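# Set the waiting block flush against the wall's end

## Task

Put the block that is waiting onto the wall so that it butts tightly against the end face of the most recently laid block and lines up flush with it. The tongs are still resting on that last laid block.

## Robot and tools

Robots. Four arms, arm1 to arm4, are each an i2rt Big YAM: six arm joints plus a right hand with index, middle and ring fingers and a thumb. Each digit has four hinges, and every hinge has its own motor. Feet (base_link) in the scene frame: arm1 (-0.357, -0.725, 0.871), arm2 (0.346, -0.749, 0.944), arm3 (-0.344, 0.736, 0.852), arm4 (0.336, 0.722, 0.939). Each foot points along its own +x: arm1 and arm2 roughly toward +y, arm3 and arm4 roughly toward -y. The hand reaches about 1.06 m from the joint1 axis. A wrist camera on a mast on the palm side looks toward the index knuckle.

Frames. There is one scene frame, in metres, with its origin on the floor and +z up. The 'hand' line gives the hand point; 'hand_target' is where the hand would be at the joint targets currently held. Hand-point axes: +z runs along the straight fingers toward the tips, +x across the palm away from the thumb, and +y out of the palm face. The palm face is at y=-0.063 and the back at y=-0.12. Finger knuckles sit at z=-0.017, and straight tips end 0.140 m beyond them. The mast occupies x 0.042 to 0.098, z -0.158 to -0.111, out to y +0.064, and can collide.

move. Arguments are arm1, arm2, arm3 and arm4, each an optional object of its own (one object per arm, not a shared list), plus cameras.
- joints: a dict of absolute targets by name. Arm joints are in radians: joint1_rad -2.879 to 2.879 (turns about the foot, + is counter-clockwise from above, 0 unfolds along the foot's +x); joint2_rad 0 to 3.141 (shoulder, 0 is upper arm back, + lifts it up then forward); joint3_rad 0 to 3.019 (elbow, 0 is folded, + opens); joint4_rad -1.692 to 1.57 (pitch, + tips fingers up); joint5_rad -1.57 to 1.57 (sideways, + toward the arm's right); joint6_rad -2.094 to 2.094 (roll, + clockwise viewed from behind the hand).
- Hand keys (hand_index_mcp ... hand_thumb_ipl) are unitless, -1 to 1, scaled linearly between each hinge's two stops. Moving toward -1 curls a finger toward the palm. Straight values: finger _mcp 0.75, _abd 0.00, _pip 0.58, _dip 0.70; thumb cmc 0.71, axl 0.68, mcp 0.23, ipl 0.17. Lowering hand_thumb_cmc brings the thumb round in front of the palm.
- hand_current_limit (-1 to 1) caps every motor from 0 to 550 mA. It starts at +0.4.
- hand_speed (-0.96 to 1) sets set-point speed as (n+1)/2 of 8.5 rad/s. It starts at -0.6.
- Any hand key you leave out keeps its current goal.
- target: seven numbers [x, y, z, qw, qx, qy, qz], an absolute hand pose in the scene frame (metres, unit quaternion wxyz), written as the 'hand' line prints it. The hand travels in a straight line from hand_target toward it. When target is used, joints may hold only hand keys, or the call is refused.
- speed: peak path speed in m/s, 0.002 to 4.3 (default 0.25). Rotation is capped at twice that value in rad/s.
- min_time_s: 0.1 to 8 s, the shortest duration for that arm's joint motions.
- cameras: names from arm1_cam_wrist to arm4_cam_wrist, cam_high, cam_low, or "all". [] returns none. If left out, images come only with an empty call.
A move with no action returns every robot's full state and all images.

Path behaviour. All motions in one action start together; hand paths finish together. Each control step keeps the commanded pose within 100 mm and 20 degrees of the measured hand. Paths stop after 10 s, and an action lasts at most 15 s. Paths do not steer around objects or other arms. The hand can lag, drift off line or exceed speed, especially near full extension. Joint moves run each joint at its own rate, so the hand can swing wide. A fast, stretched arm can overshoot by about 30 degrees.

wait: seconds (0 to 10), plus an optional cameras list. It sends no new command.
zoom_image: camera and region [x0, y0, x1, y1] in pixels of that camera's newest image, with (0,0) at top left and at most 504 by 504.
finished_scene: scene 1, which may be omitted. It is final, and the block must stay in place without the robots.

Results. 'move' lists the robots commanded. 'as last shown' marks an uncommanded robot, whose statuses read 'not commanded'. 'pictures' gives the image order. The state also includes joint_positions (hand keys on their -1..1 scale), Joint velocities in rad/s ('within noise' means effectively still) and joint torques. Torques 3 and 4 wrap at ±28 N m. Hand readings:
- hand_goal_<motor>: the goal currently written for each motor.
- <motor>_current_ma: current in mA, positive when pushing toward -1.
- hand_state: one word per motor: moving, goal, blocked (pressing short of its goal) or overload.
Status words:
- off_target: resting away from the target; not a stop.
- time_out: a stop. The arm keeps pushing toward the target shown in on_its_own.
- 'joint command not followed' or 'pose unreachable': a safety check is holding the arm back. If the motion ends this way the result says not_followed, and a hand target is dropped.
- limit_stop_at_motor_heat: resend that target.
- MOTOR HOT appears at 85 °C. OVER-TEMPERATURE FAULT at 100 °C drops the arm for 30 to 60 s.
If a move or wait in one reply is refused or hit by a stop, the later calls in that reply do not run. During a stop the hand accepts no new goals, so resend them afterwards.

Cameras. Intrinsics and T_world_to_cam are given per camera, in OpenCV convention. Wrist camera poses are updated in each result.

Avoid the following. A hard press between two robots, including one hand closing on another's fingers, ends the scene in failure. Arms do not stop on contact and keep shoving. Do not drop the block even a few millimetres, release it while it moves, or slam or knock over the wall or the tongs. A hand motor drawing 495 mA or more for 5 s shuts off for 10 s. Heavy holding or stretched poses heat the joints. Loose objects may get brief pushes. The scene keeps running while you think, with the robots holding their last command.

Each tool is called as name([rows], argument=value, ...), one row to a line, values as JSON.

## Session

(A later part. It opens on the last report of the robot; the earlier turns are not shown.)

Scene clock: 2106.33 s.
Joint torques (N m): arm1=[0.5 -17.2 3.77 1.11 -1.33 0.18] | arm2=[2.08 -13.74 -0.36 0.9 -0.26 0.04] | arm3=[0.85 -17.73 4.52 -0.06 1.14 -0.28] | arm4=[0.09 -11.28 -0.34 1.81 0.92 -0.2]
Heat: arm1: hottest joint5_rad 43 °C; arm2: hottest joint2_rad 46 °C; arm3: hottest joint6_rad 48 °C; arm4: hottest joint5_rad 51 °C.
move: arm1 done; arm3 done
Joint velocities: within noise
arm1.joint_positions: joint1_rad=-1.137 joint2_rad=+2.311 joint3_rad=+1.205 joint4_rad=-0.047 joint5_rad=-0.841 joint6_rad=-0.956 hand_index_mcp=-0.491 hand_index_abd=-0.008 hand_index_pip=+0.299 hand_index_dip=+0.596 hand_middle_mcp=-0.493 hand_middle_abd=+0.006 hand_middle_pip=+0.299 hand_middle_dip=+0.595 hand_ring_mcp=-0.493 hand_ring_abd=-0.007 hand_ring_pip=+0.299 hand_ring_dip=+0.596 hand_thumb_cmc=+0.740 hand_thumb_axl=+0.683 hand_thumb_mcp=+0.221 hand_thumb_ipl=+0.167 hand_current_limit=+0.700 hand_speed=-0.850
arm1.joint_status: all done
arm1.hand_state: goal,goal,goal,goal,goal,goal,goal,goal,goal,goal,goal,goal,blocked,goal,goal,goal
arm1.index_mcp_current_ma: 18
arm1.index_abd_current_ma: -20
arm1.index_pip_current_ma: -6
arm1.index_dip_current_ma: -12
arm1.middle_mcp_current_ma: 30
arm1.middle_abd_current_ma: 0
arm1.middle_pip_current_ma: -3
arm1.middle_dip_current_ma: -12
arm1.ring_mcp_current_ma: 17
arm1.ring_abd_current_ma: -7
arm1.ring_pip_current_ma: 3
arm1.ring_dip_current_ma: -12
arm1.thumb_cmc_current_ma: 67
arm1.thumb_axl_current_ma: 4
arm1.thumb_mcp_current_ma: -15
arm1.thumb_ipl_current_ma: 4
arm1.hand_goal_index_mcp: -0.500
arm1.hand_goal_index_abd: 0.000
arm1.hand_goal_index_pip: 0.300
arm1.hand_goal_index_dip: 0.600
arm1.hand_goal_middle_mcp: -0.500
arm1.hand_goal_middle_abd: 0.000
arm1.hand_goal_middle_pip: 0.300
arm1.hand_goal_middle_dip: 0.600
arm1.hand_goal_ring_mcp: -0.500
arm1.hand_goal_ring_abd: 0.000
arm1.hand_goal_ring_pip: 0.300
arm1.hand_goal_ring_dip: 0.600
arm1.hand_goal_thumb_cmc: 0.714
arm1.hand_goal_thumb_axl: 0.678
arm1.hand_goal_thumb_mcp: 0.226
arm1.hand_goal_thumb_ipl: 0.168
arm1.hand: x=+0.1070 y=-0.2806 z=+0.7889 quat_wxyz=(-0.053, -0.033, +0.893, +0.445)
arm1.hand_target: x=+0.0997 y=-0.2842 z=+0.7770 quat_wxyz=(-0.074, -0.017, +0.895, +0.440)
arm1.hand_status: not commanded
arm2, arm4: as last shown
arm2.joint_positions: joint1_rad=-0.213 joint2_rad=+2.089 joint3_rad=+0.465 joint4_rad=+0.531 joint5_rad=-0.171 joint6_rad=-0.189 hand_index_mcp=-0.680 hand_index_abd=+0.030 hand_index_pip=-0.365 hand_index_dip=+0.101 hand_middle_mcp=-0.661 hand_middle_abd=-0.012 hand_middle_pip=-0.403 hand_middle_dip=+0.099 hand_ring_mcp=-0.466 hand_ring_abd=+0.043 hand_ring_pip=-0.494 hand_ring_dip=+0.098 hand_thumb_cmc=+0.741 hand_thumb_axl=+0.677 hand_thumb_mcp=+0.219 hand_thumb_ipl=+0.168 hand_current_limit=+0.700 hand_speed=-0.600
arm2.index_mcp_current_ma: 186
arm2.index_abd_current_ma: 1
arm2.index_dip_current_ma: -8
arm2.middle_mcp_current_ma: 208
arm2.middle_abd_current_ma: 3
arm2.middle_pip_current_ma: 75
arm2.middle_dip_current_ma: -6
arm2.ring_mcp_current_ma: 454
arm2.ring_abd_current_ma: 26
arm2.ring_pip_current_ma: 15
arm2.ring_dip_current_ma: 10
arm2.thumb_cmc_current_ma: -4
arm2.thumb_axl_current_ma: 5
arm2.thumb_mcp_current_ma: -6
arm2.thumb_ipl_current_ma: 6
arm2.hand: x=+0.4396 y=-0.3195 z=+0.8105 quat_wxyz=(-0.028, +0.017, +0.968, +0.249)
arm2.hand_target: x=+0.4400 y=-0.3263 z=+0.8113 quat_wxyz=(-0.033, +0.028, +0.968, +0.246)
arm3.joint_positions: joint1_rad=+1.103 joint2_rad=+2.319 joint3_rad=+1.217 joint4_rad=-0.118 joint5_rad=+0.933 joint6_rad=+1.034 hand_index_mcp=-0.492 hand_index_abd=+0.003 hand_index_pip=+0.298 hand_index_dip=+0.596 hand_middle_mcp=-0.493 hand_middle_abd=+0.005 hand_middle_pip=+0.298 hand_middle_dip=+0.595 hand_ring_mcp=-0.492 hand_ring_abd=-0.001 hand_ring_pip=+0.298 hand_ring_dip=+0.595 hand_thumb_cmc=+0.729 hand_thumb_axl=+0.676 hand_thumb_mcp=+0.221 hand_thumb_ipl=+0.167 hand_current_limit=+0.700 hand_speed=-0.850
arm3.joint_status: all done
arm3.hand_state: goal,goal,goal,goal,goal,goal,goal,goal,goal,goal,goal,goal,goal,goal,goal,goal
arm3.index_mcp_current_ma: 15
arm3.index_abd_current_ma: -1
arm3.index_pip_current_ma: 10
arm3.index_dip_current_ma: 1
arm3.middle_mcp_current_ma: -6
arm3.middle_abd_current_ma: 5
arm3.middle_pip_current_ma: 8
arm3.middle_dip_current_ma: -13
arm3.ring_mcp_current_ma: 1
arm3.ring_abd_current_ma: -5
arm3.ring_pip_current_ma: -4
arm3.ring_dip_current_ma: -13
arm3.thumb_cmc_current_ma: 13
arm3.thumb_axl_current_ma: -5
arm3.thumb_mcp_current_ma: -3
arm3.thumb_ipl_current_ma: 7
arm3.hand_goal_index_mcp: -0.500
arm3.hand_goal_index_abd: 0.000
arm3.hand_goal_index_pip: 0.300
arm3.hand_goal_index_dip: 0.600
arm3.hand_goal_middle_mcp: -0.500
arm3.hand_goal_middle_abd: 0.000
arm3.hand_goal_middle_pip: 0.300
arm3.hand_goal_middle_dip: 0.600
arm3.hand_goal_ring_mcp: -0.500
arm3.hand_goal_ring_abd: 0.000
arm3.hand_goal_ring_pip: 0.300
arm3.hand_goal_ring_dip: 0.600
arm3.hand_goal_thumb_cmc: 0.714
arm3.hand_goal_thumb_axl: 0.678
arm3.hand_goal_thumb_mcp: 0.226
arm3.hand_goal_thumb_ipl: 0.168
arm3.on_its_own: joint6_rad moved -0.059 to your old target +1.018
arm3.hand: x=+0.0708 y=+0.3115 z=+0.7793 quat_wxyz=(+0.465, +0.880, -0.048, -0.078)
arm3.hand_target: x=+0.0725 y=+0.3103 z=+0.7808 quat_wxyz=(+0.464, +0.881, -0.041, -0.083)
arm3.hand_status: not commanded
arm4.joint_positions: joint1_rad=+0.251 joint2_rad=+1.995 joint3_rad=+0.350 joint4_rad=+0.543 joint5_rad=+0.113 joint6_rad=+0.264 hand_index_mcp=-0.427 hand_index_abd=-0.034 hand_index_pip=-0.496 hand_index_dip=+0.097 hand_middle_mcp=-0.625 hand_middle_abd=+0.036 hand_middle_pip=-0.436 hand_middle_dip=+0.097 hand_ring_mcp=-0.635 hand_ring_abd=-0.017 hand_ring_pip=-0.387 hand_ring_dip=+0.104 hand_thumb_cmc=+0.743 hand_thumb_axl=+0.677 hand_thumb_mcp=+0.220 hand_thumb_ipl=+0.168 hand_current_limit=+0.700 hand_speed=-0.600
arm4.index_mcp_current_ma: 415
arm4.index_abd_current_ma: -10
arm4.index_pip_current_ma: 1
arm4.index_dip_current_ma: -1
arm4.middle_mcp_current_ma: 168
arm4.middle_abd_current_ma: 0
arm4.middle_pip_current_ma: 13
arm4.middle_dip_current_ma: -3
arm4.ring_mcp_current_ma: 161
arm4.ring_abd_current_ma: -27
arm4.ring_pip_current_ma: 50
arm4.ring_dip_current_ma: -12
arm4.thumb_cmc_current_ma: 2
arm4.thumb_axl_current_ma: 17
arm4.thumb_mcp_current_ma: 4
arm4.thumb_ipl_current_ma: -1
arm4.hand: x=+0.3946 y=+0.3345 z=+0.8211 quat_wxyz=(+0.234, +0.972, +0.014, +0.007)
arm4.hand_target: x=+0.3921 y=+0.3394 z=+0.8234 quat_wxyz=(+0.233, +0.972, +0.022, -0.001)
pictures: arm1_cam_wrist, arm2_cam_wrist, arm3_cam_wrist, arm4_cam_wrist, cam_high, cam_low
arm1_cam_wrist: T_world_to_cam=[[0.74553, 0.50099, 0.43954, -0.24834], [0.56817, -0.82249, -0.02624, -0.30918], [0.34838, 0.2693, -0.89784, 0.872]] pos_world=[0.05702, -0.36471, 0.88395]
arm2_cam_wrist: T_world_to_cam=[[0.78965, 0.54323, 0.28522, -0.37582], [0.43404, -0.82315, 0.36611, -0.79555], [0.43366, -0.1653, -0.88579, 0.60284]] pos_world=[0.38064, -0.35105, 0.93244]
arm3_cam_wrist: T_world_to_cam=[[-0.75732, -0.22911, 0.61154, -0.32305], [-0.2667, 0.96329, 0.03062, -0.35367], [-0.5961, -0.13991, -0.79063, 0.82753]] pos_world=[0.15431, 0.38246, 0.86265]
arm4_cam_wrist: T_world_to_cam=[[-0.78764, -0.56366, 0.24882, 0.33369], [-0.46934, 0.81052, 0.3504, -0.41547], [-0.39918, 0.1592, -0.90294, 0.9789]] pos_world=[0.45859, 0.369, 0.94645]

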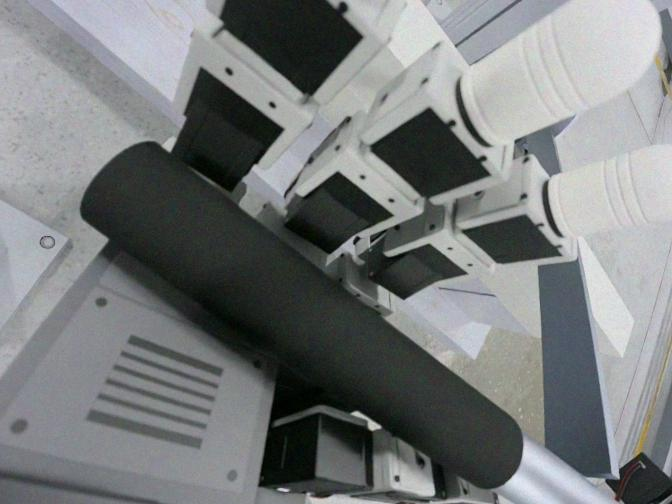

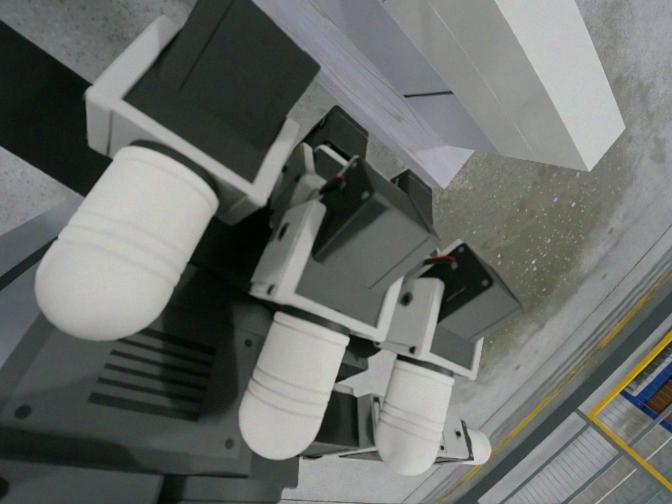

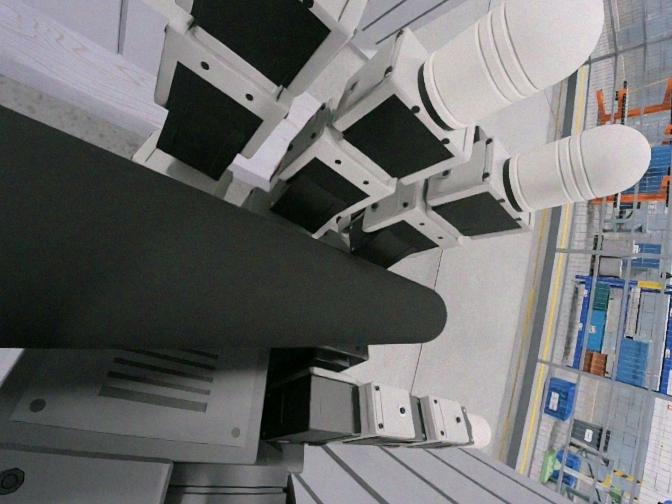

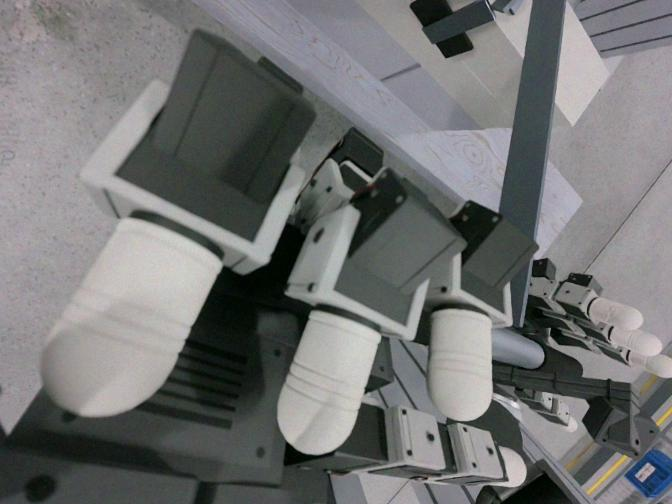

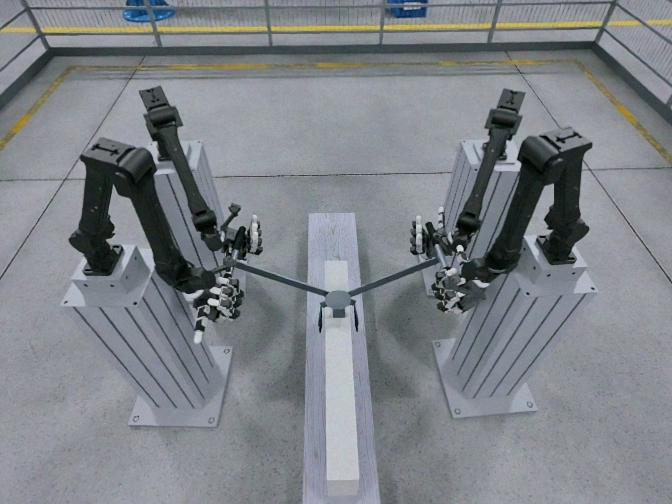

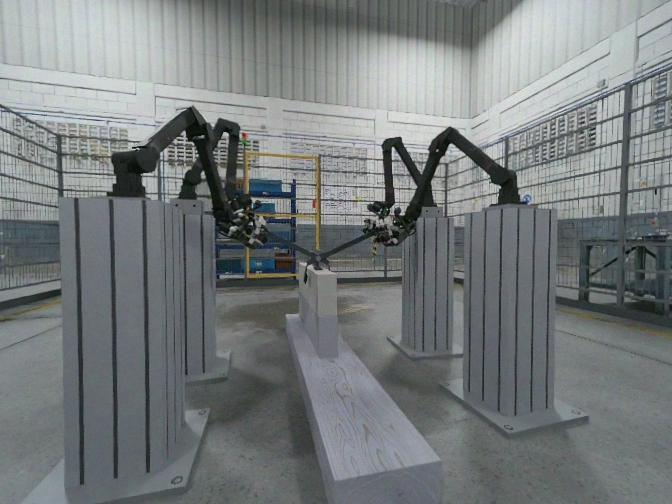

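move(arm1={"joints": {"joint2_rad": 2.37}, "min_time_s": 3}, arm3={"joints": {"joint2_rad": 2.36}, "min_time_s": 3}, cameras=["all"])

zoom_image(camera="cam_low", region=[220, 190, 420, 330])

Scene clock: 2113.47 s.
Joint torques (N m): arm1=[0.44 -16.67 3.43 1.09 -1.21 0.13] | arm2=[2.2 -14.21 -0.36 0.83 -0.53 0.34] | arm3=[0.26 -15.44 4.36 -0.12 1.14 -0.28] | arm4=[0.26 -10.99 -0.27 1.78 0.94 -0.28]
Heat: arm1: hottest joint5_rad 43 °C; arm2: hottest joint2_rad 45 °C; arm3: hottest joint6_rad 46 °C; arm4: hottest joint5_rad 49 °C.
move: arm1 done; arm3 done
Joint velocities: within noise
arm1.joint_positions: joint1_rad=-1.137 joint2_rad=+2.350 joint3_rad=+1.205 joint4_rad=-0.047 joint5_rad=-0.844 joint6_rad=-0.952 hand_index_mcp=-0.491 hand_index_abd=-0.007 hand_index_pip=+0.299 hand_index_dip=+0.596 hand_middle_mcp=-0.493 hand_middle_abd=+0.006 hand_middle_pip=+0.299 hand_middle_dip=+0.595 hand_ring_mcp=-0.493 hand_ring_abd=+0.000 hand_ring_pip=+0.299 hand_ring_dip=+0.596 hand_thumb_cmc=+0.740 hand_thumb_axl=+0.683 hand_thumb_mcp=+0.221 hand_thumb_ipl=+0.167 hand_current_limit=+0.700 hand_speed=-0.850
arm1.joint_status: all done
arm1.hand_state: goal,goal,goal,goal,goal,goal,goal,goal,goal,goal,goal,goal,blocked,goal,goal,goal
arm1.index_mcp_current_ma: 16
arm1.index_abd_current_ma: -16
arm1.index_pip_current_ma: -4
arm1.index_dip_current_ma: -12
arm1.middle_mcp_current_ma: 20
arm1.middle_abd_current_ma: -4
arm1.middle_pip_current_ma: -8
arm1.middle_dip_current_ma: -20
arm1.ring_mcp_current_ma: 16
arm1.ring_abd_current_ma: 0
arm1.ring_pip_current_ma: 9
arm1.ring_dip_current_ma: -19
arm1.thumb_cmc_current_ma: 65
arm1.thumb_axl_current_ma: 9
arm1.thumb_mcp_current_ma: -17
arm1.thumb_ipl_current_ma: 4
arm1.hand_goal_index_mcp: -0.500
arm1.hand_goal_index_abd: 0.000
arm1.hand_goal_index_pip: 0.300
arm1.hand_goal_index_dip: 0.600
arm1.hand_goal_middle_mcp: -0.500
arm1.hand_goal_middle_abd: 0.000
arm1.hand_goal_middle_pip: 0.300
arm1.hand_goal_middle_dip: 0.600
arm1.hand_goal_ring_mcp: -0.500
arm1.hand_goal_ring_abd: 0.000
arm1.hand_goal_ring_pip: 0.300
arm1.hand_goal_ring_dip: 0.600
arm1.hand_goal_thumb_cmc: 0.714
arm1.hand_goal_thumb_axl: 0.678
arm1.hand_goal_thumb_mcp: 0.226
arm1.hand_goal_thumb_ipl: 0.168
arm1.hand: x=+0.0993 y=-0.2845 z=+0.7661 quat_wxyz=(-0.070, -0.023, +0.896, +0.438)
arm1.hand_target: x=+0.0902 y=-0.2891 z=+0.7506 quat_wxyz=(-0.092, -0.008, +0.898, +0.430)
arm1.hand_status: not commanded
arm2, arm4: as last shown
arm2.joint_positions: joint1_rad=-0.212 joint2_rad=+2.091 joint3_rad=+0.466 joint4_rad=+0.531 joint5_rad=-0.164 joint6_rad=-0.213 hand_index_mcp=-0.686 hand_index_abd=+0.030 hand_index_pip=-0.366 hand_index_dip=+0.105 hand_middle_mcp=-0.669 hand_middle_abd=-0.011 hand_middle_pip=-0.391 hand_middle_dip=+0.099 hand_ring_mcp=-0.465 hand_ring_abd=+0.043 hand_ring_pip=-0.494 hand_ring_dip=+0.098 hand_thumb_cmc=+0.741 hand_thumb_axl=+0.677 hand_thumb_mcp=+0.219 hand_thumb_ipl=+0.168 hand_current_limit=+0.700 hand_speed=-0.600
arm2.index_mcp_current_ma: 172
arm2.index_abd_current_ma: 13
arm2.index_dip_current_ma: 0
arm2.middle_mcp_current_ma: 212
arm2.middle_abd_current_ma: -11
arm2.middle_pip_current_ma: 82
arm2.middle_dip_current_ma: 2
arm2.ring_mcp_current_ma: 440
arm2.ring_abd_current_ma: 8
arm2.ring_pip_current_ma: 14
arm2.ring_dip_current_ma: 11
arm2.thumb_cmc_current_ma: 21
arm2.thumb_axl_current_ma: -3
arm2.thumb_mcp_current_ma: 4
arm2.thumb_ipl_current_ma: -6
arm2.hand: x=+0.4383 y=-0.3196 z=+0.8099 quat_wxyz=(-0.021, +0.006, +0.969, +0.247)
arm2.hand_target: x=+0.4400 y=-0.3262 z=+0.8114 quat_wxyz=(-0.032, +0.028, +0.968, +0.246)
arm3.joint_positions: joint1_rad=+1.109 joint2_rad=+2.339 joint3_rad=+1.217 joint4_rad=-0.118 joint5_rad=+0.933 joint6_rad=+1.034 hand_index_mcp=-0.492 hand_index_abd=+0.003 hand_index_pip=+0.298 hand_index_dip=+0.596 hand_middle_mcp=-0.493 hand_middle_abd=+0.005 hand_middle_pip=+0.298 hand_middle_dip=+0.595 hand_ring_mcp=-0.492 hand_ring_abd=-0.001 hand_ring_pip=+0.298 hand_ring_dip=+0.595 hand_thumb_cmc=+0.729 hand_thumb_axl=+0.676 hand_thumb_mcp=+0.221 hand_thumb_ipl=+0.167 hand_current_limit=+0.700 hand_speed=-0.850
arm3.joint_status: all done
arm3.hand_state: goal,goal,goal,goal,goal,goal,goal,goal,goal,goal,goal,goal,goal,goal,goal,goal
arm3.index_mcp_current_ma: 13
arm3.index_abd_current_ma: 0
arm3.index_pip_current_ma: 8
arm3.index_dip_current_ma: -1
arm3.middle_mcp_current_ma: -2
arm3.middle_abd_current_ma: 1
arm3.middle_pip_current_ma: 5
arm3.middle_dip_current_ma: -14
arm3.ring_mcp_current_ma: 2
arm3.ring_abd_current_ma: -4
arm3.ring_pip_current_ma: -4
arm3.ring_dip_current_ma: -9
arm3.thumb_cmc_current_ma: 10
arm3.thumb_axl_current_ma: -4
arm3.thumb_mcp_current_ma: -3
arm3.thumb_ipl_current_ma: 13
arm3.hand_goal_index_mcp: -0.500
arm3.hand_goal_index_abd: 0.000
arm3.hand_goal_index_pip: 0.300
arm3.hand_goal_index_dip: 0.600
arm3.hand_goal_middle_mcp: -0.500
arm3.hand_goal_middle_abd: 0.000
arm3.hand_goal_middle_pip: 0.300
arm3.hand_goal_middle_dip: 0.600
arm3.hand_goal_ring_mcp: -0.500
arm3.hand_goal_ring_abd: 0.000
arm3.hand_goal_ring_pip: 0.300
arm3.hand_goal_ring_dip: 0.600
arm3.hand_goal_thumb_cmc: 0.714
arm3.hand_goal_thumb_axl: 0.678
arm3.hand_goal_thumb_mcp: 0.226
arm3.hand_goal_thumb_ipl: 0.168
arm3.hand: x=+0.0694 y=+0.3157 z=+0.7684 quat_wxyz=(+0.462, +0.882, -0.041, -0.085)
arm3.hand_target: x=+0.0642 y=+0.3144 z=+0.7577 quat_wxyz=(+0.456, +0.884, -0.032, -0.100)
arm3.hand_status: not commanded
arm4.joint_positions: joint1_rad=+0.251 joint2_rad=+1.995 joint3_rad=+0.350 joint4_rad=+0.543 joint5_rad=+0.112 joint6_rad=+0.269 hand_index_mcp=-0.427 hand_index_abd=-0.034 hand_index_pip=-0.496 hand_index_dip=+0.097 hand_middle_mcp=-0.629 hand_middle_abd=+0.033 hand_middle_pip=-0.436 hand_middle_dip=+0.097 hand_ring_mcp=-0.642 hand_ring_abd=-0.017 hand_ring_pip=-0.386 hand_ring_dip=+0.105 hand_thumb_cmc=+0.743 hand_thumb_axl=+0.677 hand_thumb_mcp=+0.220 hand_thumb_ipl=+0.168 hand_current_limit=+0.700 hand_speed=-0.600
arm4.index_mcp_current_ma: 408
arm4.index_abd_current_ma: 2
arm4.index_pip_current_ma: -2
arm4.index_dip_current_ma: 11
arm4.middle_mcp_current_ma: 181
arm4.middle_abd_current_ma: 5
arm4.middle_pip_current_ma: 24
arm4.middle_dip_current_ma: 13
arm4.ring_mcp_current_ma: 165
arm4.ring_abd_current_ma: -9
arm4.ring_pip_current_ma: 42
arm4.ring_dip_current_ma: -3
arm4.thumb_cmc_current_ma: 7
arm4.thumb_axl_current_ma: 4
arm4.thumb_mcp_current_ma: 17
arm4.thumb_ipl_current_ma: -5
arm4.hand: x=+0.3941 y=+0.3348 z=+0.8207 quat_wxyz=(+0.234, +0.972, +0.011, +0.008)
pictures: arm1_cam_wrist, arm2_cam_wrist, arm3_cam_wrist, arm4_cam_wrist, cam_high, cam_low
arm1_cam_wrist: T_world_to_cam=[[0.76225, 0.50742, 0.40187, -0.20152], [0.56622, -0.82354, -0.03414, -0.30257], [0.31363, 0.25357, -0.91506, 0.86746]] pos_world=[0.05287, -0.36689, 0.86444]
arm2_cam_wrist: T_world_to_cam=[[0.77443, 0.55841, 0.29738, -0.37297], [0.44272, -0.81411, 0.37579, -0.80356], [0.45195, -0.15937, -0.87769, 0.5901]] pos_world=[0.3779, -0.35187, 0.93081]
arm3_cam_wrist: T_world_to_cam=[[-0.74483, -0.23891, 0.62301, -0.32312], [-0.27139, 0.96145, 0.04424, -0.3673], [-0.60957, -0.13613, -0.78096, 0.81104]] pos_world=[0.15403, 0.38635, 0.85095]
arm4_cam_wrist: T_world_to_cam=[[-0.79105, -0.56002, 0.24621, 0.33588], [-0.46629, 0.81249, 0.3499, -0.41726], [-0.39599, 0.16198, -0.90385, 0.97687]] pos_world=[0.45797, 0.36888, 0.94625]

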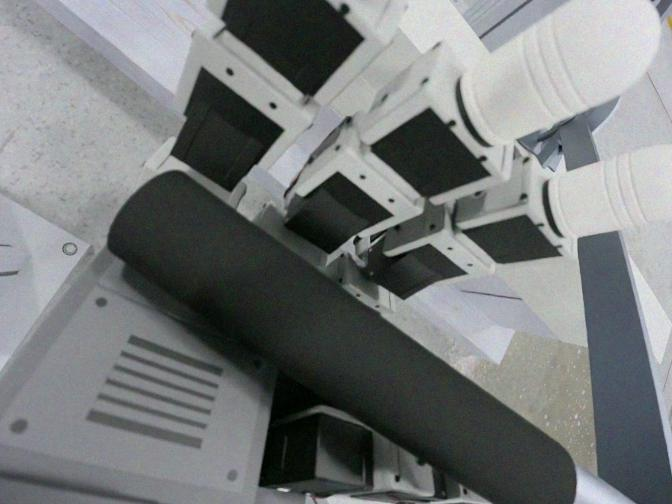

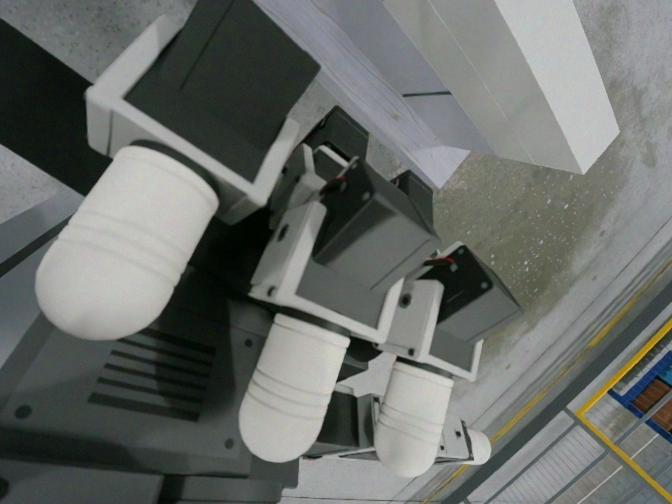

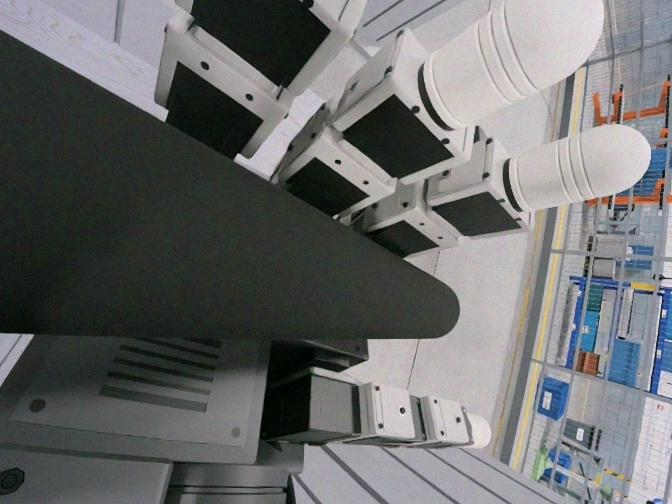

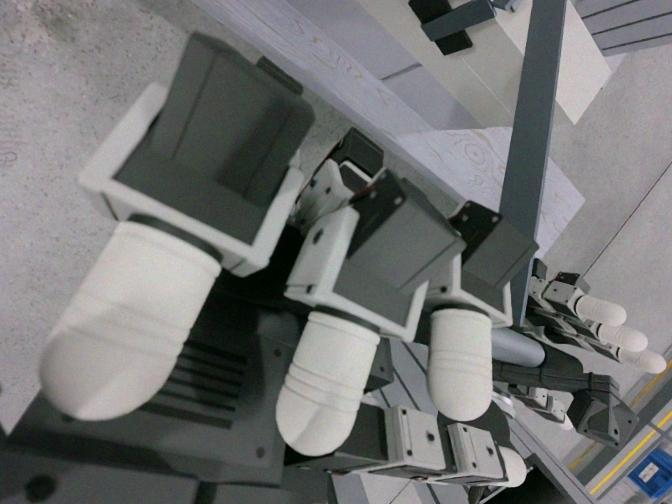

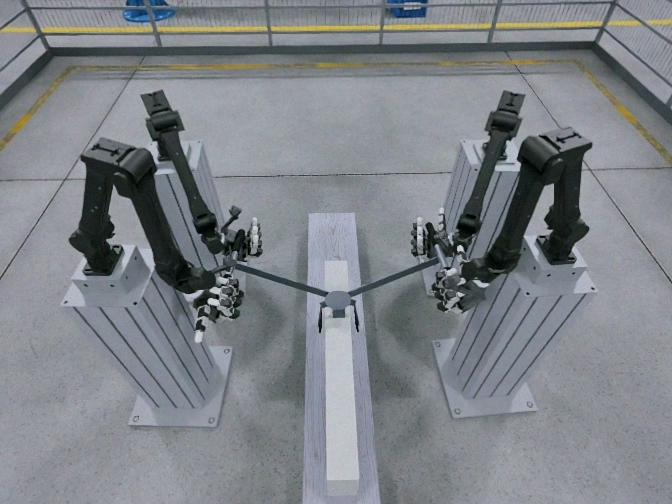

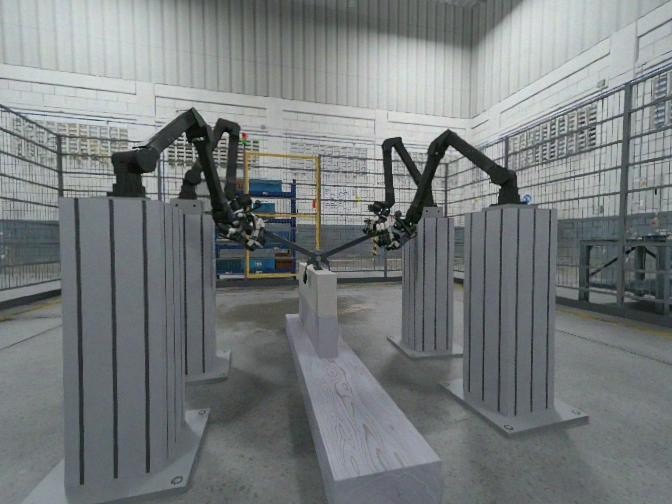

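Scaled by 2.520 from the camera's image (finer frame: 960x720).

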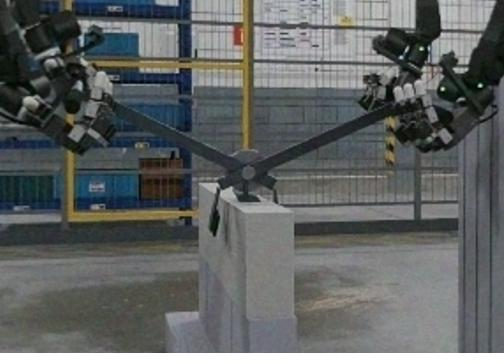

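move(arm1={"joints": {"hand_index_mcp": 0.8, "hand_middle_mcp": 0.8, "hand_ring_mcp": 0.8, "hand_index_pip": 0.576, "hand_middle_pip": 0.576, "hand_ring_pip": 0.576, "hand_index_dip": 0.69, "hand_middle_dip": 0.69, "hand_ring_dip": 0.69}}, arm3={"joints": {"hand_index_mcp": 0.8, "hand_middle_mcp": 0.8, "hand_ring_mcp": 0.8, "hand_index_pip": 0.576, "hand_middle_pip": 0.576, "hand_ring_pip": 0.576, "hand_index_dip": 0.69, "hand_middle_dip": 0.69, "hand_ring_dip": 0.69}})

move(arm1={"joints": {"joint2_rad": 2.50}, "min_time_s": 4}, arm3={"joints": {"joint2_rad": 2.49}, "min_time_s": 4}, cameras=["all"])

zoom_image(camera="cam_low", region=[220, 190, 420, 330])

Scene clock: 2123.20 s.
Joint torques (N m): arm1=[0.32 -16.44 3.37 1.07 -1.19 0.15] | arm2=[2.26 -14.04 -0.42 0.88 -0.57 0.36] | arm3=[0.26 -15.33 4.31 -0.13 1.17 -0.32] | arm4=[0.09 -11.16 -0.32 1.77 0.95 -0.23]
Heat: arm1: hottest joint5_rad 43 °C; arm2: hottest joint2_rad 45 °C; arm3: hottest joint6_rad 43 °C; arm4: hottest joint5_rad 47 °C.
move: arm1 done; arm3 done
Joint velocities: within noise
arm1.joint_positions: joint1_rad=-1.137 joint2_rad=+2.350 joint3_rad=+1.205 joint4_rad=-0.048 joint5_rad=-0.845 joint6_rad=-0.951 hand_index_mcp=+0.809 hand_index_abd=-0.005 hand_index_pip=+0.577 hand_index_dip=+0.692 hand_middle_mcp=+0.808 hand_middle_abd=+0.006 hand_middle_pip=+0.577 hand_middle_dip=+0.686 hand_ring_mcp=+0.809 hand_ring_abd=+0.000 hand_ring_pip=+0.577 hand_ring_dip=+0.687 hand_thumb_cmc=+0.740 hand_thumb_axl=+0.683 hand_thumb_mcp=+0.221 hand_thumb_ipl=+0.167 hand_current_limit=+0.700 hand_speed=-0.850
arm1.joint_status: all done
arm1.hand_state: goal,goal,goal,goal,goal,goal,goal,goal,goal,goal,goal,goal,blocked,goal,goal,goal
arm1.index_mcp_current_ma: 19
arm1.index_abd_current_ma: -11
arm1.index_pip_current_ma: -2
arm1.index_dip_current_ma: -4
arm1.middle_mcp_current_ma: 31
arm1.middle_abd_current_ma: -2
arm1.middle_pip_current_ma: -8
arm1.middle_dip_current_ma: -12
arm1.ring_mcp_current_ma: 13
arm1.ring_abd_current_ma: -6
arm1.ring_pip_current_ma: 8
arm1.ring_dip_current_ma: -12
arm1.thumb_cmc_current_ma: 75
arm1.thumb_axl_current_ma: 12
arm1.thumb_mcp_current_ma: -24
arm1.thumb_ipl_current_ma: 1
arm1.hand_goal_index_mcp: 0.800
arm1.hand_goal_index_abd: 0.000
arm1.hand_goal_index_pip: 0.576
arm1.hand_goal_index_dip: 0.690
arm1.hand_goal_middle_mcp: 0.800
arm1.hand_goal_middle_abd: 0.000
arm1.hand_goal_middle_pip: 0.576
arm1.hand_goal_middle_dip: 0.690
arm1.hand_goal_ring_mcp: 0.800
arm1.hand_goal_ring_abd: 0.000
arm1.hand_goal_ring_pip: 0.576
arm1.hand_goal_ring_dip: 0.690
arm1.hand_goal_thumb_cmc: 0.714
arm1.hand_goal_thumb_axl: 0.678
arm1.hand_goal_thumb_mcp: 0.226
arm1.hand_goal_thumb_ipl: 0.168
arm1.hand: x=+0.0991 y=-0.2846 z=+0.7661 quat_wxyz=(-0.071, -0.023, +0.896, +0.438)
arm1.hand_target: x=+0.0901 y=-0.2891 z=+0.7507 quat_wxyz=(-0.092, -0.008, +0.898, +0.430)
arm1.hand_status: not commanded
arm2, arm4: as last shown
arm2.index_mcp_current_ma: 189
arm2.index_abd_current_ma: 20
arm2.index_pip_current_ma: 111
arm2.index_dip_current_ma: 2
arm2.middle_mcp_current_ma: 216
arm2.middle_abd_current_ma: 3
arm2.middle_pip_current_ma: 86
arm2.middle_dip_current_ma: 10
arm2.ring_mcp_current_ma: 445
arm2.ring_abd_current_ma: 25
arm2.ring_pip_current_ma: 1
arm2.ring_dip_current_ma: 4
arm2.thumb_cmc_current_ma: 7
arm2.thumb_axl_current_ma: -8
arm2.thumb_mcp_current_ma: -6
arm2.thumb_ipl_current_ma: -7
arm3.joint_positions: joint1_rad=+1.109 joint2_rad=+2.339 joint3_rad=+1.217 joint4_rad=-0.118 joint5_rad=+0.933 joint6_rad=+1.034 hand_index_mcp=+0.811 hand_index_abd=+0.003 hand_index_pip=+0.577 hand_index_dip=+0.697 hand_middle_mcp=+0.810 hand_middle_abd=+0.005 hand_middle_pip=+0.576 hand_middle_dip=+0.686 hand_ring_mcp=+0.811 hand_ring_abd=-0.001 hand_ring_pip=+0.577 hand_ring_dip=+0.686 hand_thumb_cmc=+0.729 hand_thumb_axl=+0.676 hand_thumb_mcp=+0.221 hand_thumb_ipl=+0.167 hand_current_limit=+0.700 hand_speed=-0.850
arm3.joint_status: all done
arm3.hand_state: goal,goal,goal,goal,goal,goal,goal,goal,goal,goal,goal,goal,goal,goal,goal,goal
arm3.index_mcp_current_ma: 17
arm3.index_abd_current_ma: -4
arm3.index_pip_current_ma: 10
arm3.index_dip_current_ma: 3
arm3.middle_mcp_current_ma: -1
arm3.middle_abd_current_ma: 7
arm3.middle_pip_current_ma: 11
arm3.middle_dip_current_ma: -10
arm3.ring_mcp_current_ma: 0
arm3.ring_abd_current_ma: -1
arm3.ring_pip_current_ma: -6
arm3.ring_dip_current_ma: -4
arm3.thumb_cmc_current_ma: 9
arm3.thumb_axl_current_ma: -3
arm3.thumb_mcp_current_ma: -5
arm3.thumb_ipl_current_ma: 11
arm3.hand_goal_index_mcp: 0.800
arm3.hand_goal_index_abd: 0.000
arm3.hand_goal_index_pip: 0.576
arm3.hand_goal_index_dip: 0.690
arm3.hand_goal_middle_mcp: 0.800
arm3.hand_goal_middle_abd: 0.000
arm3.hand_goal_middle_pip: 0.576
arm3.hand_goal_middle_dip: 0.690
arm3.hand_goal_ring_mcp: 0.800
arm3.hand_goal_ring_abd: 0.000
arm3.hand_goal_ring_pip: 0.576
arm3.hand_goal_ring_dip: 0.690
arm3.hand_goal_thumb_cmc: 0.714
arm3.hand_goal_thumb_axl: 0.678
arm3.hand_goal_thumb_mcp: 0.226
arm3.hand_goal_thumb_ipl: 0.168
arm3.hand: x=+0.0694 y=+0.3157 z=+0.7684 quat_wxyz=(+0.462, +0.882, -0.041, -0.085)
arm3.hand_target: x=+0.0642 y=+0.3143 z=+0.7578 quat_wxyz=(+0.456, +0.884, -0.032, -0.100)
arm3.hand_status: not commanded
arm4.index_mcp_current_ma: 422
arm4.index_abd_current_ma: -13
arm4.index_pip_current_ma: -3
arm4.index_dip_current_ma: 7
arm4.middle_mcp_current_ma: 177
arm4.middle_abd_current_ma: 8
arm4.middle_pip_current_ma: 27
arm4.middle_dip_current_ma: -10
arm4.ring_mcp_current_ma: 160
arm4.ring_abd_current_ma: -3
arm4.ring_pip_current_ma: 63
arm4.ring_dip_current_ma: -2
arm4.thumb_cmc_current_ma: 14
arm4.thumb_axl_current_ma: 15
arm4.thumb_mcp_current_ma: 13
arm4.thumb_ipl_current_ma: 14
pictures: none

Scene clock: 2127.50 s.
Joint torques (N m): arm1=[0.32 -16.21 2 0.77 -1.21 0.14] | arm2=[2.61 -14.27 -0.28 0.9 -0.65 0.37] | arm3=[-3.31 -11.75 3.59 -0.54 0.14 -0.55] | arm4=[0.09 -11.75 -0.68 1.89 1.23 -0.47]
Heat: arm1: hottest joint5_rad 43 °C; arm2: hottest joint2_rad 45 °C; arm3: hottest joint6_rad 43 °C; arm4: hottest joint5_rad 46 °C.
move: arm1 done; arm3 done
Joint velocities: within noise
arm1.joint_positions: joint1_rad=-1.137 joint2_rad=+2.481 joint3_rad=+1.205 joint4_rad=-0.048 joint5_rad=-0.845 joint6_rad=-0.951 hand_index_mcp=+0.809 hand_index_abd=-0.001 hand_index_pip=+0.577 hand_index_dip=+0.692 hand_middle_mcp=+0.808 hand_middle_abd=+0.006 hand_middle_pip=+0.577 hand_middle_dip=+0.686 hand_ring_mcp=+0.809 hand_ring_abd=+0.000 hand_ring_pip=+0.577 hand_ring_dip=+0.687 hand_thumb_cmc=+0.740 hand_thumb_axl=+0.683 hand_thumb_mcp=+0.221 hand_thumb_ipl=+0.167 hand_current_limit=+0.700 hand_speed=-0.850
arm1.joint_status: all done
arm1.hand_state: goal,goal,goal,goal,goal,goal,goal,goal,goal,goal,goal,goal,blocked,goal,goal,goal
arm1.index_mcp_current_ma: 25
arm1.index_abd_current_ma: -18
arm1.index_pip_current_ma: -1
arm1.index_dip_current_ma: -7
arm1.middle_mcp_current_ma: 24
arm1.middle_abd_current_ma: -5
arm1.middle_pip_current_ma: -11
arm1.middle_dip_current_ma: -9
arm1.ring_mcp_current_ma: 10
arm1.ring_abd_current_ma: 4
arm1.ring_pip_current_ma: 12
arm1.ring_dip_current_ma: -21
arm1.thumb_cmc_current_ma: 71
arm1.thumb_axl_current_ma: 10
arm1.thumb_mcp_current_ma: -20
arm1.thumb_ipl_current_ma: -5
arm1.hand_goal_index_mcp: 0.800
arm1.hand_goal_index_abd: 0.000
arm1.hand_goal_index_pip: 0.576
arm1.hand_goal_index_dip: 0.690
arm1.hand_goal_middle_mcp: 0.800
arm1.hand_goal_middle_abd: 0.000
arm1.hand_goal_middle_pip: 0.576
arm1.hand_goal_middle_dip: 0.690
arm1.hand_goal_ring_mcp: 0.800
arm1.hand_goal_ring_abd: 0.000
arm1.hand_goal_ring_pip: 0.576
arm1.hand_goal_ring_dip: 0.690
arm1.hand_goal_thumb_cmc: 0.714
arm1.hand_goal_thumb_axl: 0.678
arm1.hand_goal_thumb_mcp: 0.226
arm1.hand_goal_thumb_ipl: 0.168
arm1.hand: x=+0.0669 y=-0.3010 z=+0.6909 quat_wxyz=(-0.123, +0.004, +0.904, +0.410)
arm1.hand_target: x=+0.0565 y=-0.3064 z=+0.6774 quat_wxyz=(-0.144, +0.019, +0.904, +0.402)
arm1.hand_status: not commanded
arm2, arm4: as last shown
arm2.joint_positions: joint1_rad=-0.212 joint2_rad=+2.092 joint3_rad=+0.463 joint4_rad=+0.531 joint5_rad=-0.163 joint6_rad=-0.216 hand_index_mcp=-0.698 hand_index_abd=+0.032 hand_index_pip=-0.365 hand_index_dip=+0.109 hand_middle_mcp=-0.676 hand_middle_abd=-0.004 hand_middle_pip=-0.392 hand_middle_dip=+0.099 hand_ring_mcp=-0.466 hand_ring_abd=+0.043 hand_ring_pip=-0.495 hand_ring_dip=+0.098 hand_thumb_cmc=+0.741 hand_thumb_axl=+0.677 hand_thumb_mcp=+0.219 hand_thumb_ipl=+0.168 hand_current_limit=+0.700 hand_speed=-0.600
arm2.index_mcp_current_ma: 182
arm2.index_abd_current_ma: -5
arm2.index_pip_current_ma: 94
arm2.index_dip_current_ma: 7
arm2.middle_mcp_current_ma: 208
arm2.middle_abd_current_ma: -10
arm2.middle_pip_current_ma: 75
arm2.middle_dip_current_ma: 7
arm2.ring_mcp_current_ma: 442
arm2.ring_abd_current_ma: 23
arm2.ring_pip_current_ma: 19
arm2.ring_dip_current_ma: -5
arm2.thumb_cmc_current_ma: 9
arm2.thumb_axl_current_ma: -2
arm2.thumb_mcp_current_ma: -2
arm2.thumb_ipl_current_ma: -9
arm2.hand: x=+0.4379 y=-0.3210 z=+0.8092 quat_wxyz=(-0.021, +0.005, +0.969, +0.246)
arm2.hand_target: x=+0.4400 y=-0.3263 z=+0.8113 quat_wxyz=(-0.032, +0.028, +0.968, +0.246)
arm3.joint_positions: joint1_rad=+1.148 joint2_rad=+2.431 joint3_rad=+1.217 joint4_rad=-0.111 joint5_rad=+0.957 joint6_rad=+1.062 hand_index_mcp=+0.811 hand_index_abd=+0.003 hand_index_pip=+0.577 hand_index_dip=+0.697 hand_middle_mcp=+0.810 hand_middle_abd=+0.005 hand_middle_pip=+0.576 hand_middle_dip=+0.686 hand_ring_mcp=+0.811 hand_ring_abd=-0.001 hand_ring_pip=+0.577 hand_ring_dip=+0.686 hand_thumb_cmc=+0.729 hand_thumb_axl=+0.676 hand_thumb_mcp=+0.221 hand_thumb_ipl=+0.167 hand_current_limit=+0.700 hand_speed=-0.850
arm3.joint_status: all done
arm3.hand_state: goal,goal,goal,goal,goal,goal,goal,goal,goal,goal,goal,goal,goal,goal,goal,goal
arm3.index_mcp_current_ma: 14
arm3.index_abd_current_ma: -4
arm3.index_pip_current_ma: 10
arm3.index_dip_current_ma: 5
arm3.middle_mcp_current_ma: -4
arm3.middle_abd_current_ma: 5
arm3.middle_pip_current_ma: 5
arm3.middle_dip_current_ma: -9
arm3.ring_mcp_current_ma: -1
arm3.ring_abd_current_ma: -2
arm3.ring_pip_current_ma: -1
arm3.ring_dip_current_ma: -7
arm3.thumb_cmc_current_ma: 10
arm3.thumb_axl_current_ma: -8
arm3.thumb_mcp_current_ma: -3
arm3.thumb_ipl_current_ma: 10
arm3.hand_goal_index_mcp: 0.800
arm3.hand_goal_index_abd: 0.000
arm3.hand_goal_index_pip: 0.576
arm3.hand_goal_index_dip: 0.690
arm3.hand_goal_middle_mcp: 0.800
arm3.hand_goal_middle_abd: 0.000
arm3.hand_goal_middle_pip: 0.576
arm3.hand_goal_middle_dip: 0.690
arm3.hand_goal_ring_mcp: 0.800
arm3.hand_goal_ring_abd: 0.000
arm3.hand_goal_ring_pip: 0.576
arm3.hand_goal_ring_dip: 0.690
arm3.hand_goal_thumb_cmc: 0.714
arm3.hand_goal_thumb_axl: 0.678
arm3.hand_goal_thumb_mcp: 0.226
arm3.hand_goal_thumb_ipl: 0.168
arm3.hand: x=+0.0623 y=+0.3413 z=+0.7246 quat_wxyz=(+0.459, +0.881, -0.019, -0.109)
arm3.hand_target: x=+0.0340 y=+0.3293 z=+0.6906 quat_wxyz=(+0.431, +0.889, -0.003, -0.152)
arm3.hand_status: not commanded
arm4.joint_positions: joint1_rad=+0.251 joint2_rad=+2.001 joint3_rad=+0.354 joint4_rad=+0.543 joint5_rad=+0.105 joint6_rad=+0.291 hand_index_mcp=-0.425 hand_index_abd=-0.036 hand_index_pip=-0.496 hand_index_dip=+0.097 hand_middle_mcp=-0.638 hand_middle_abd=+0.026 hand_middle_pip=-0.437 hand_middle_dip=+0.097 hand_ring_mcp=-0.657 hand_ring_abd=-0.014 hand_ring_pip=-0.385 hand_ring_dip=+0.115 hand_thumb_cmc=+0.743 hand_thumb_axl=+0.677 hand_thumb_mcp=+0.220 hand_thumb_ipl=+0.168 hand_current_limit=+0.700 hand_speed=-0.600
arm4.index_mcp_current_ma: 426
arm4.index_abd_current_ma: 1
arm4.index_pip_current_ma: 0
arm4.middle_mcp_current_ma: 170
arm4.middle_abd_current_ma: -5
arm4.middle_pip_current_ma: 25
arm4.middle_dip_current_ma: -14
arm4.ring_mcp_current_ma: 140
arm4.ring_abd_current_ma: -5
arm4.ring_pip_current_ma: 42
arm4.ring_dip_current_ma: -14
arm4.thumb_cmc_current_ma: 4
arm4.thumb_axl_current_ma: 13
arm4.thumb_ipl_current_ma: 6
arm4.hand: x=+0.3937 y=+0.3344 z=+0.8187 quat_wxyz=(+0.232, +0.973, +0.002, +0.014)
arm4.hand_target: x=+0.3922 y=+0.3394 z=+0.8234 quat_wxyz=(+0.233, +0.972, +0.022, -0.001)
pictures: arm1_cam_wrist, arm2_cam_wrist, arm3_cam_wrist, arm4_cam_wrist, cam_high, cam_low
arm1_cam_wrist: T_world_to_cam=[[0.80126, 0.53012, 0.27741, -0.04811], [0.5627, -0.82525, -0.04822, -0.29098], [0.20337, 0.19474, -0.95954, 0.83336]] pos_world=[0.03279, -0.37692, 0.79896]
arm2_cam_wrist: T_world_to_cam=[[0.77279, 0.56084, 0.29708, -0.36987], [0.44357, -0.81207, 0.3792, -0.80677], [0.45392, -0.16126, -0.87633, 0.58687]] pos_world=[0.3773, -0.35307, 0.9301]
arm3_cam_wrist: T_world_to_cam=[[-0.69942, -0.25729, 0.6668, -0.32325], [-0.28336, 0.95632, 0.07179, -0.40935], [-0.65614, -0.13874, -0.74177, 0.75133]] pos_world=[0.1509, 0.41254, 0.80225]
arm4_cam_wrist: T_world_to_cam=[[-0.80376, -0.54801, 0.23164, 0.34881], [-0.45856, 0.81868, 0.34566, -0.41808], [-0.37907, 0.17161, -0.90932, 0.96957]] pos_world=[0.45618, 0.36705, 0.94537]

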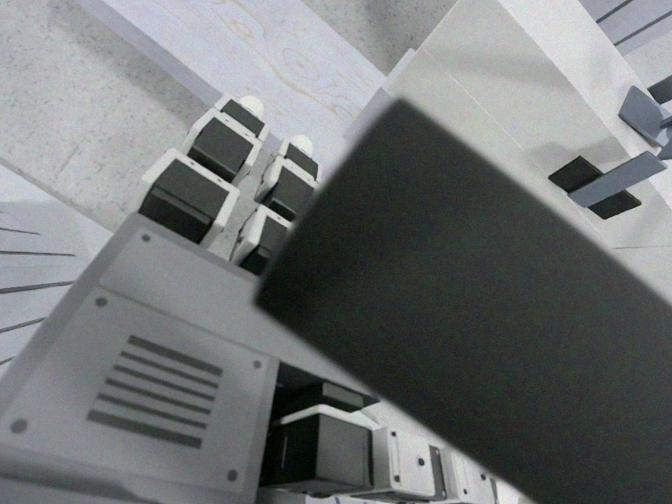

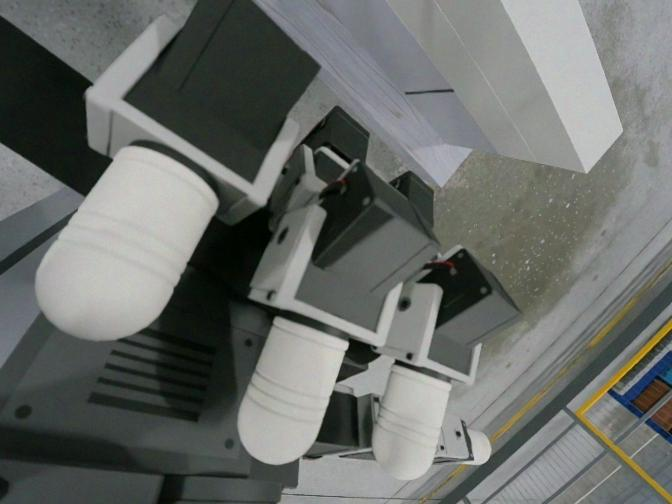

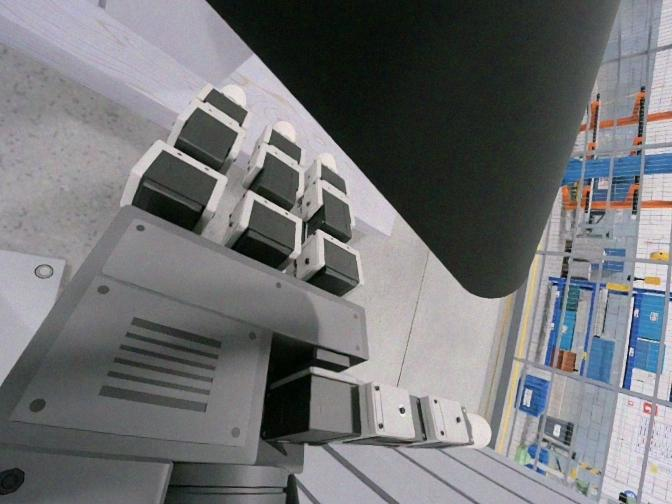

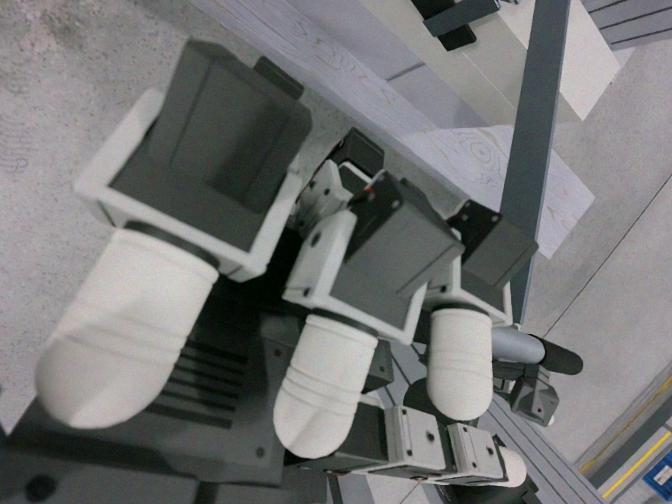

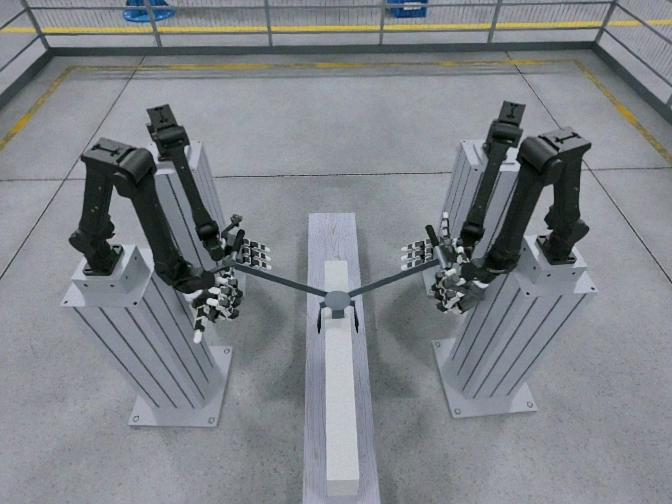

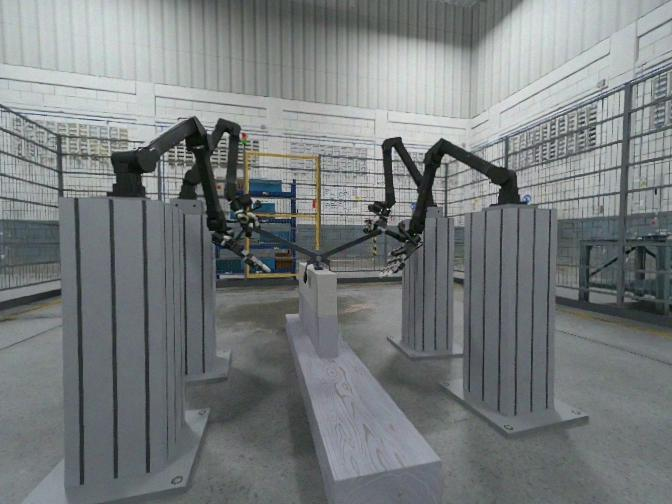

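Scaled by 2.520 from the camera's image (finer frame: 960x720).

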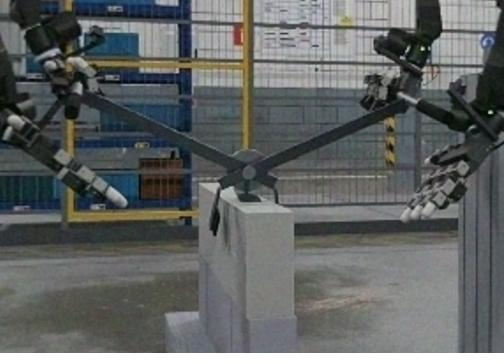

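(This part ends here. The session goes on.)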